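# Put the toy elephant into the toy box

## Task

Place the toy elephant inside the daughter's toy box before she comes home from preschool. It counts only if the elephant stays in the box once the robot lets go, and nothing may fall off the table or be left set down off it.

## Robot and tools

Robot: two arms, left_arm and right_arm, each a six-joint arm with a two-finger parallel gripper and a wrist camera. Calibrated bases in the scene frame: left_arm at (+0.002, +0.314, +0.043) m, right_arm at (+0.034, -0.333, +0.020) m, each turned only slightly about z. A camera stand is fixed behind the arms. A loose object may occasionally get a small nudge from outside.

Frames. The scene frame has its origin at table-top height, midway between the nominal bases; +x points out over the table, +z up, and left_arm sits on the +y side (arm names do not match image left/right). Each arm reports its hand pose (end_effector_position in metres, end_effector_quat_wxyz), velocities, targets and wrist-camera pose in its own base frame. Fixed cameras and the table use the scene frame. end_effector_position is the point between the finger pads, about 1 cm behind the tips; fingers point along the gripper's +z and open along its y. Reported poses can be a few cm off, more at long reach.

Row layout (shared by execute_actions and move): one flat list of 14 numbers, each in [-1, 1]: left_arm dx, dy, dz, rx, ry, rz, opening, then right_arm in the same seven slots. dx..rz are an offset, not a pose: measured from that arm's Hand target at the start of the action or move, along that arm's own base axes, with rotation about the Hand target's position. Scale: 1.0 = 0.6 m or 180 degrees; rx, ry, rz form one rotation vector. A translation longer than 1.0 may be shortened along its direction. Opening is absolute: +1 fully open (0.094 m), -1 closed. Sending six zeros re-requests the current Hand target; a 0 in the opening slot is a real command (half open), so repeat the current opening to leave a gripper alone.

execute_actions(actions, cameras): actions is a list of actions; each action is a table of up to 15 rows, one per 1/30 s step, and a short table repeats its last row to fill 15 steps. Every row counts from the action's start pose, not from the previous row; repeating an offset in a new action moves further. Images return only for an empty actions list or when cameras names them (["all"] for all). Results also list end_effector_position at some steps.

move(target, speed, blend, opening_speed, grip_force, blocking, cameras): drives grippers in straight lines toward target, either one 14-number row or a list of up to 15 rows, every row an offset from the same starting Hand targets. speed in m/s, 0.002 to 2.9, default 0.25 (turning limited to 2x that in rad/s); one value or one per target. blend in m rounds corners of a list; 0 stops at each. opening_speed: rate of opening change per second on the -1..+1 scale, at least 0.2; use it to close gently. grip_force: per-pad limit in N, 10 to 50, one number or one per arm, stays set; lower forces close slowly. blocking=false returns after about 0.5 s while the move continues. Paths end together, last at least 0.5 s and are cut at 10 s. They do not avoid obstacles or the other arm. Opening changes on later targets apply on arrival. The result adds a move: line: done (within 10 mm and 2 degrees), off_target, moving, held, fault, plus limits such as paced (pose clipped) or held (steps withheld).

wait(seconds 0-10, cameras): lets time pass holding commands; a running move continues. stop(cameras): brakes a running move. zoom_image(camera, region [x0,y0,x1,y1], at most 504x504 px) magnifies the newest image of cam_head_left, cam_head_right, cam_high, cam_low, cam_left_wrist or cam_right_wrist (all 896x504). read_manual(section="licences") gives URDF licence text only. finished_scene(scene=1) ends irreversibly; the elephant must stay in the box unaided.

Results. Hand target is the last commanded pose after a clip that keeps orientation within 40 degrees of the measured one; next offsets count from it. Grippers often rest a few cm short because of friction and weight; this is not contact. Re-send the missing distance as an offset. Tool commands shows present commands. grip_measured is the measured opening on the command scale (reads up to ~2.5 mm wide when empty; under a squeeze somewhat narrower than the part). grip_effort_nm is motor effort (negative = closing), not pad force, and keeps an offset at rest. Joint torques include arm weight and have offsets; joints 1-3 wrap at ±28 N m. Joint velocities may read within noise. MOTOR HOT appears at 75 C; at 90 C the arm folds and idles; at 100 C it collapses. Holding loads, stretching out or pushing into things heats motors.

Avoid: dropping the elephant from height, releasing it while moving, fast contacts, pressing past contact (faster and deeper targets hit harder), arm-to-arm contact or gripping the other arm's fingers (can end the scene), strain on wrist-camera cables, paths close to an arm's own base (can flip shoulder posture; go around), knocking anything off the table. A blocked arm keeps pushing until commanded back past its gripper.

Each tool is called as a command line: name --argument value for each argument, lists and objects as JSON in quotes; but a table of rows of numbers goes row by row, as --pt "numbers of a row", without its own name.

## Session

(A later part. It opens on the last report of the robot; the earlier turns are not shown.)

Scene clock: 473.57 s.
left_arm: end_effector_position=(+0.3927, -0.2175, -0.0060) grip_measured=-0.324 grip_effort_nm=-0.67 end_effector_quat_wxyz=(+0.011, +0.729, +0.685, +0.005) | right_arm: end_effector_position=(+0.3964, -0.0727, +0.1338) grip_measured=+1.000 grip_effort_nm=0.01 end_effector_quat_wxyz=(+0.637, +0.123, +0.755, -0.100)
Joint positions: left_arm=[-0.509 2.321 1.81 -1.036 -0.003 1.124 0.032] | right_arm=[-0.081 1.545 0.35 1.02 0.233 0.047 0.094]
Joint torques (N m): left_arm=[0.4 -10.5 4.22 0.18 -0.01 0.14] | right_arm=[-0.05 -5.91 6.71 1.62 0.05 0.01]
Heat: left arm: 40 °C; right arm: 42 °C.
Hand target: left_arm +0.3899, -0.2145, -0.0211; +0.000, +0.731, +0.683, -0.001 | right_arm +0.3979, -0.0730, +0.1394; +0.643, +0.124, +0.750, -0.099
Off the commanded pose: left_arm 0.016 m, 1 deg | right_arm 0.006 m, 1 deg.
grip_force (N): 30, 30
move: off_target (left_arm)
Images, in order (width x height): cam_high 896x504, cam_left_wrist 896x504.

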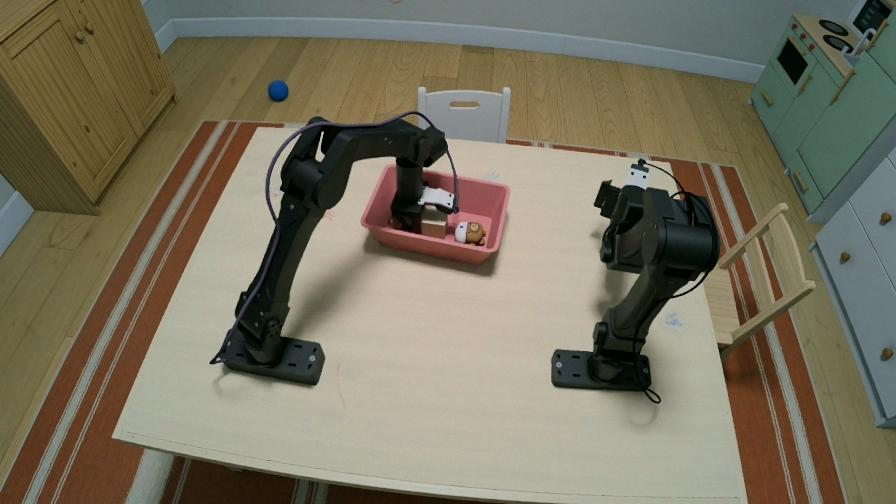

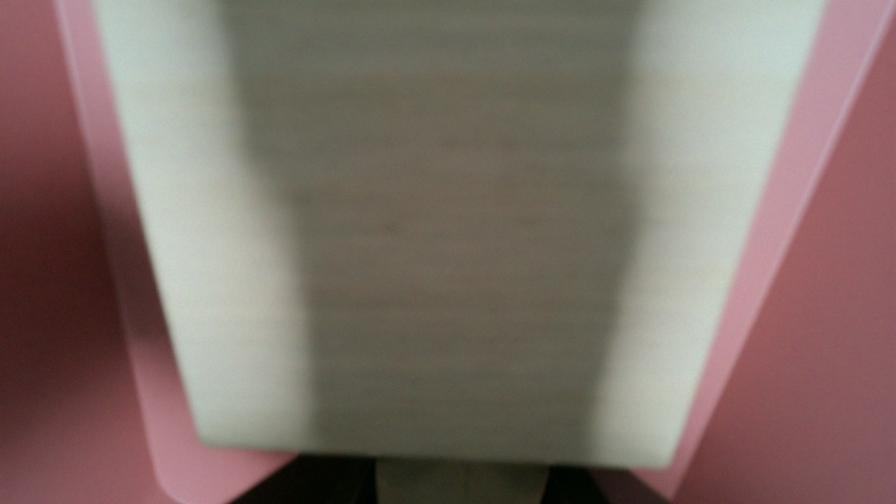

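move --target '[0.0,0.0,0.012,0,0,0,0.0,0,0,0,0,0,0,1]' --speed 0.03 --opening_speed 0.3 --cameras '["cam_left_wrist","cam_high","cam_head_left"]'

zoom_image --camera "cam_high" --region '[330, 140, 470, 260]'

zoom_image --camera "cam_head_left" --region '[370, 200, 490, 310]'

Scene clock: 482.67 s.
left_arm: end_effector_position=(+0.3926, -0.2174, -0.0060) grip_measured=-0.002 grip_effort_nm=0.08 end_effector_quat_wxyz=(+0.011, +0.729, +0.685, +0.005) | right_arm: end_effector_position=(+0.3964, -0.0727, +0.1338) grip_measured=+1.000 grip_effort_nm=0.01 end_effector_quat_wxyz=(+0.637, +0.123, +0.755, -0.100)
Joint positions: left_arm=[-0.509 2.321 1.81 -1.037 -0.003 1.124 0.047] | right_arm=[-0.081 1.545 0.35 1.02 0.233 0.047 0.094]
Joint torques (N m): left_arm=[0.38 -11.08 5.3 -0.05 -0.01 0.13] | right_arm=[-0.05 -5.97 6.69 1.62 0.04 0.01]
Heat: left arm: 40 °C; right arm: 42 °C.
Hand target: left_arm +0.3899, -0.2145, -0.0139; +0.000, +0.731, +0.682, -0.001 | right_arm +0.3979, -0.0730, +0.1394; +0.643, +0.124, +0.750, -0.099
Off the commanded pose: left_arm 0.009 m, 1 deg | right_arm 0.006 m, 1 deg.
grip_force (N): 30, 30
move: done
Images, in order (width x height): cam_head_left 896x504, cam_high 896x504, cam_left_wrist 896x504.

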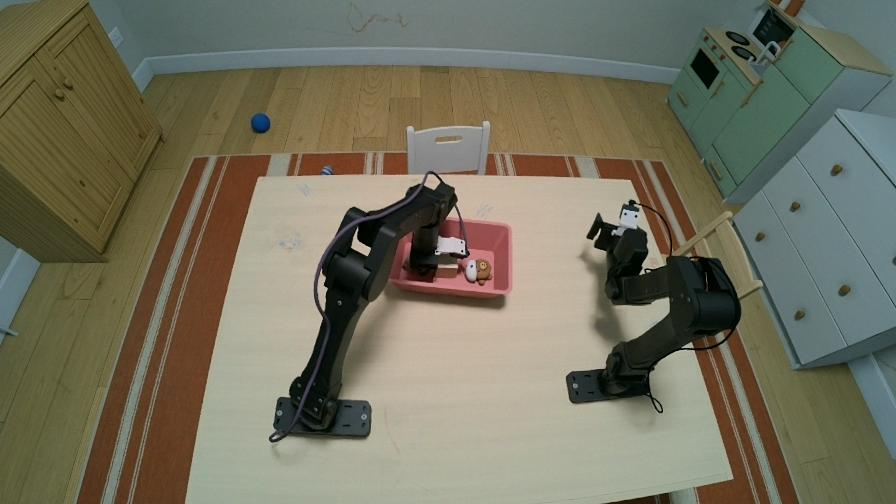

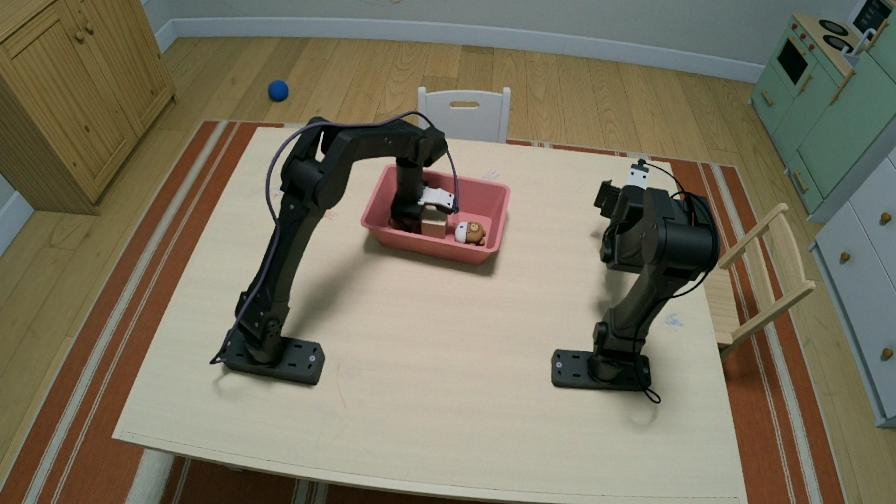

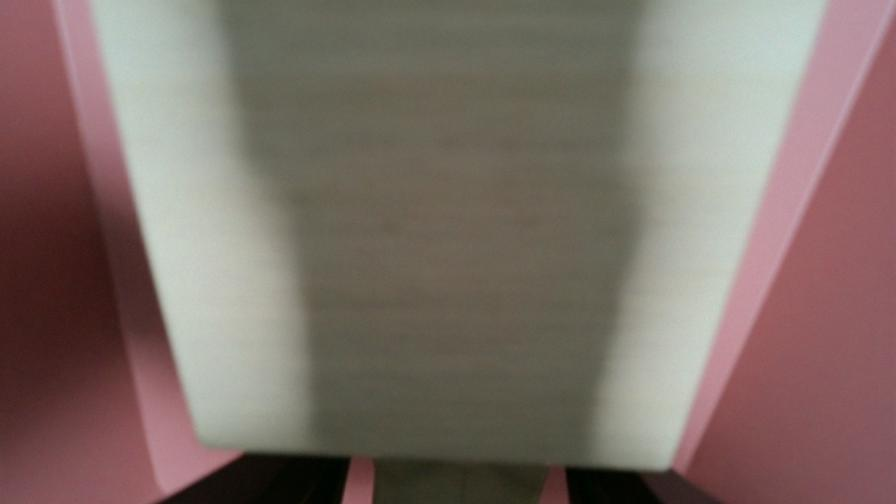

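Scaled by 3.600 from the camera's 896x504 image, which has a finer 1280x720 frame.

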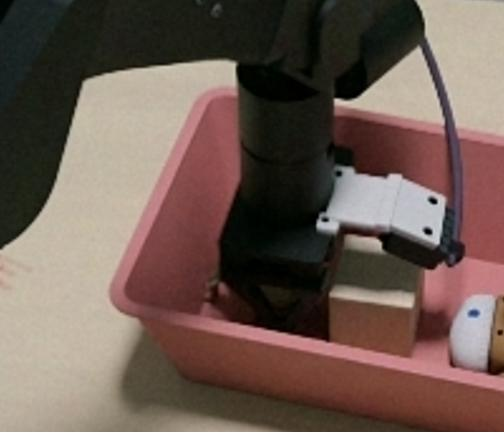

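Scaled by 4.200 from the camera's 896x504 image, which has a finer 1280x720 frame.

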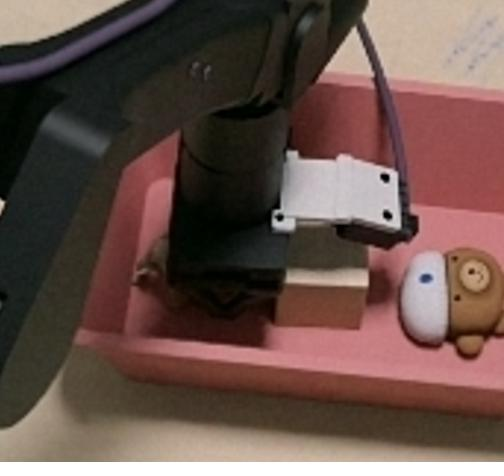

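move --pt "0.005 0.0 0.012 0 0 0 0.4 0 0 0 0 0 0 1" --pt "0.01 0.0 0.17 0 0 0 0.4 0 0 0 0 0 0 1" --pt "-0.05 0.03 0.24 0 0 0 0.4 0 0 0 0 0 0 1" --speed 0.07 --blend '[0.0,0.02,0.0]' --opening_speed 0.4 --cameras '["all"]'

zoom_image --camera "cam_high" --region '[330, 140, 530, 290]'

zoom_image --camera "cam_head_left" --region '[360, 190, 530, 320]'

Scene clock: 497.03 s.
left_arm: end_effector_position=(+0.3651, -0.2001, +0.1150) grip_measured=+0.398 grip_effort_nm=0.08 end_effector_quat_wxyz=(-0.010, +0.729, +0.684, -0.002) | right_arm: end_effector_position=(+0.3964, -0.0727, +0.1338) grip_measured=+1.000 grip_effort_nm=0.01 end_effector_quat_wxyz=(+0.637, +0.123, +0.755, -0.100)
Joint positions: left_arm=[-0.505 2.18 2.061 -1.471 -0.003 1.129 0.066] | right_arm=[-0.081 1.545 0.35 1.02 0.233 0.047 0.094]
Joint torques (N m): left_arm=[0.27 -15.31 4.45 -0.19 -0.02 0.11] | right_arm=[-0.01 -5.96 6.64 1.63 0.06 0.01]
Heat: left arm: 41 °C; right arm: 42 °C.
Hand target: left_arm +0.3599, -0.1965, +0.1300; +0.000, +0.731, +0.682, -0.001 | right_arm +0.3979, -0.0730, +0.1394; +0.643, +0.124, +0.750, -0.099
Off the commanded pose: left_arm 0.016 m, 1 deg | right_arm 0.006 m, 1 deg.
grip_force (N): 30, 30
move: off_target (left_arm)

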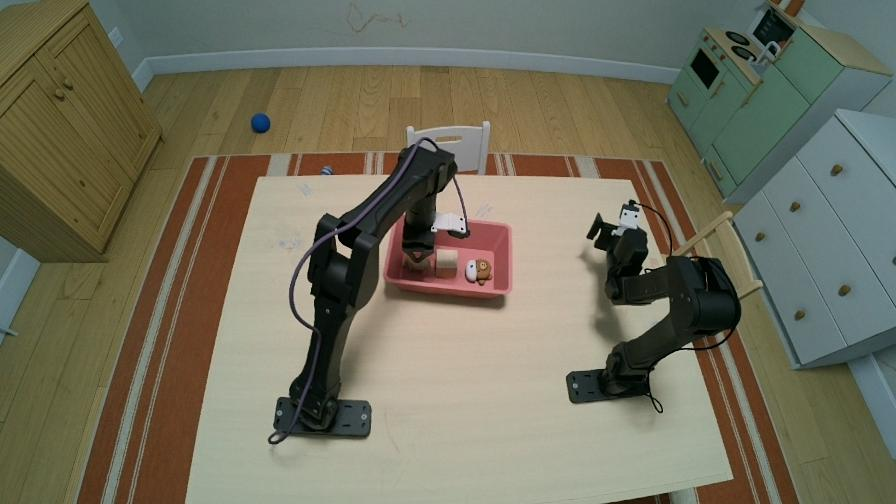

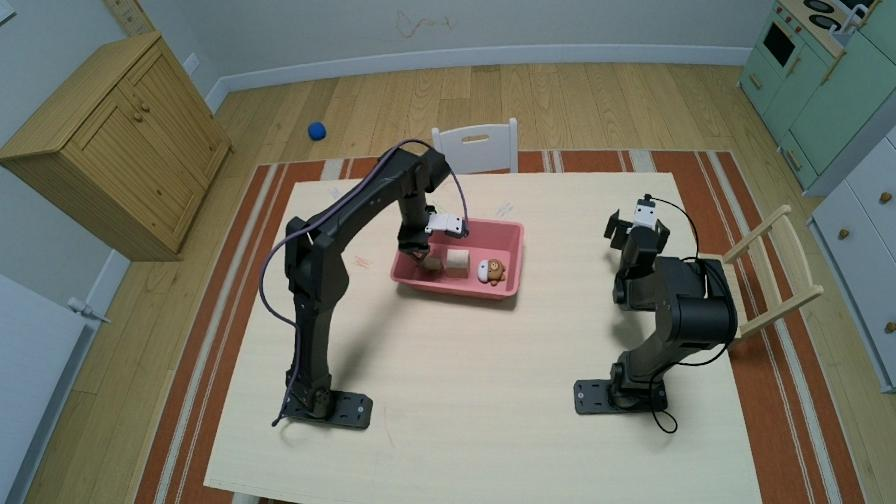

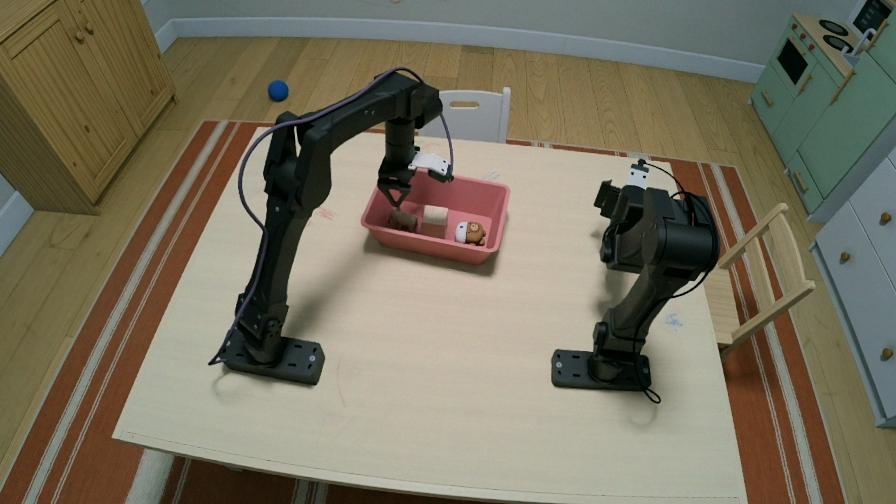

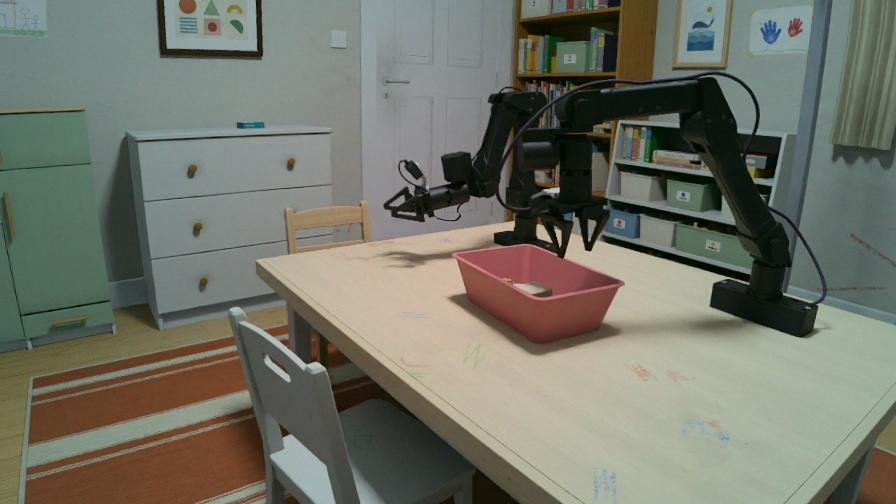

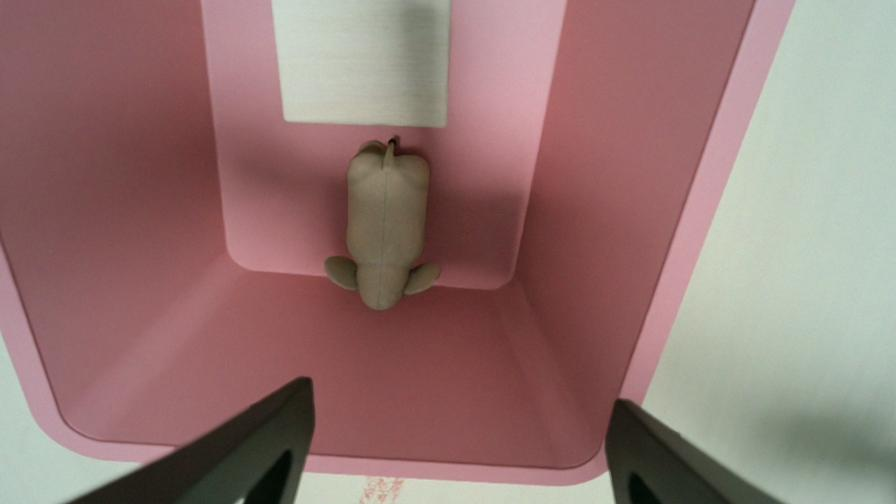

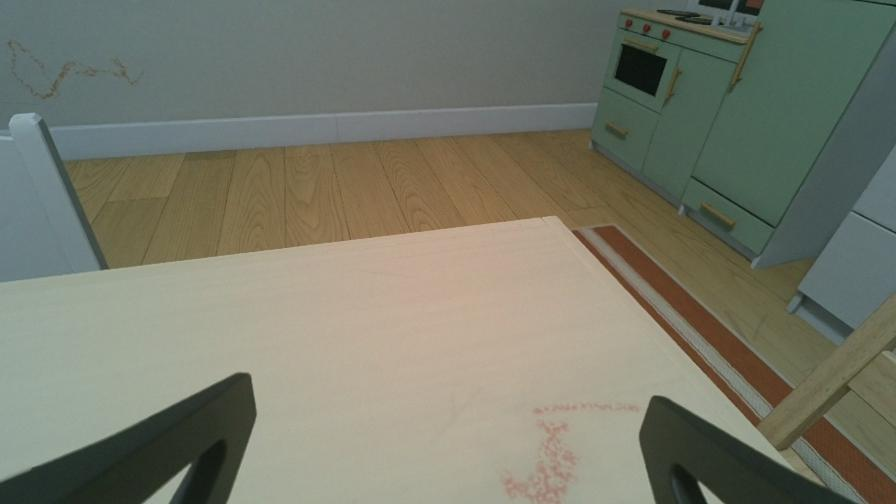

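Scaled by 2.520 from the camera's 896x504 image, which has a finer 1280x720 frame.

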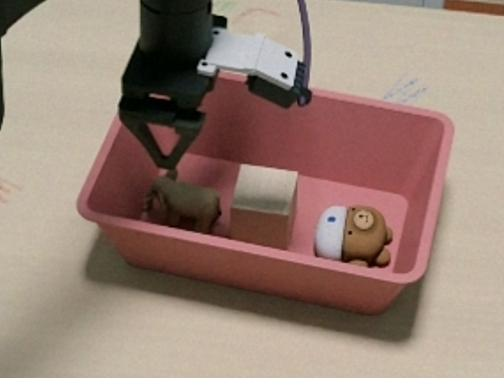

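Scaled by 2.965 from the camera's 896x504 image, which has a finer 1280x720 frame.

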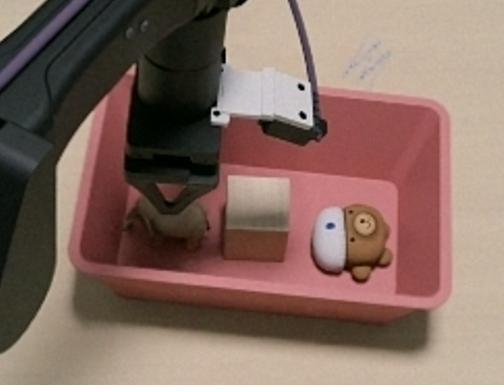

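move --target '[-0.03,0.3,0.03,0,0,0,0.4,0,0,0,0,0,0,1]' --speed 0.2 --cameras '["cam_head_left","cam_high"]'

zoom_image --camera "cam_high" --region '[330, 140, 530, 290]'

Scene clock: 502.67 s.
left_arm: end_effector_position=(+0.3446, -0.0129, +0.1387) grip_measured=+0.398 grip_effort_nm=0.08 end_effector_quat_wxyz=(-0.015, +0.725, +0.689, -0.008) | right_arm: end_effector_position=(+0.3964, -0.0727, +0.1338) grip_measured=+1.000 grip_effort_nm=0.01 end_effector_quat_wxyz=(+0.637, +0.123, +0.755, -0.100)
Joint positions: left_arm=[-0.045 1.885 1.722 -1.44 -0.01 1.577 0.066] | right_arm=[-0.081 1.545 0.35 1.02 0.233 0.047 0.094]
Joint torques (N m): left_arm=[-0.42 -12.21 4.46 -0.02 0.04 0.16] | right_arm=[-0.03 -5.93 6.69 1.62 0.05 0.02]
Heat: left arm: 42 °C; right arm: 42 °C.
Hand target: left_arm +0.3419, -0.0164, +0.1481; +0.000, +0.731, +0.683, -0.001 | right_arm +0.3979, -0.0730, +0.1394; +0.643, +0.124, +0.750, -0.099
Off the commanded pose: left_arm 0.010 m, 2 deg | right_arm 0.006 m, 1 deg.
grip_force (N): 30, 30
move: done
Images, in order (width x height): cam_head_left 896x504, cam_high 896x504.

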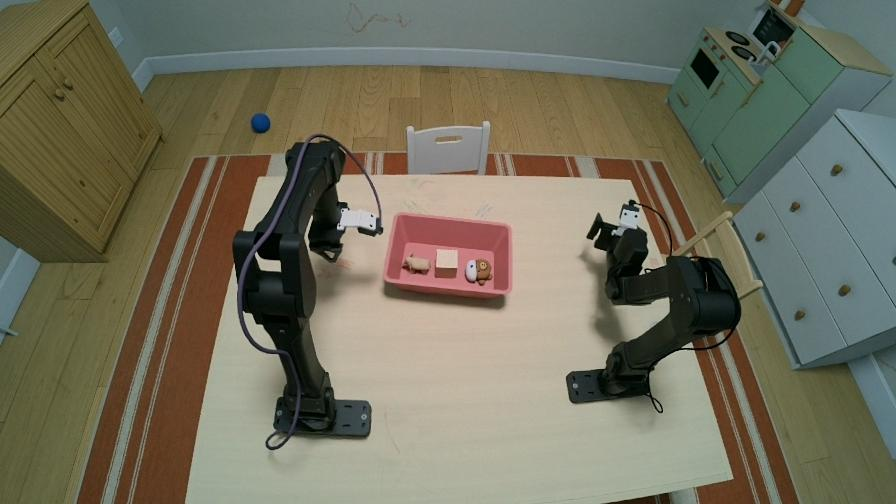

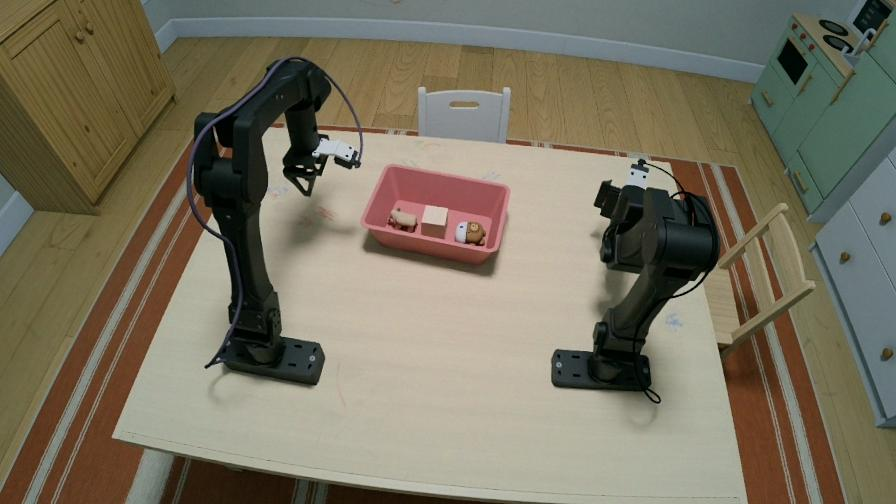

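Scaled by 2.520 from the camera's 896x504 image, which has a finer 1280x720 frame.

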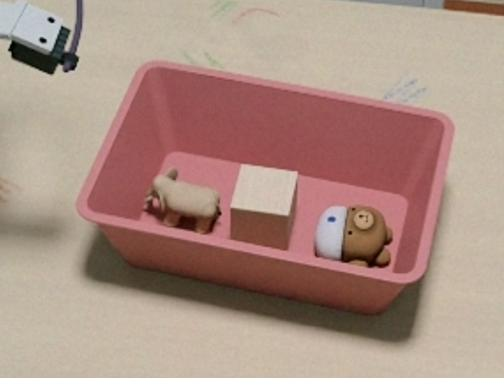

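finished_scene

The scene is finished: the task was done.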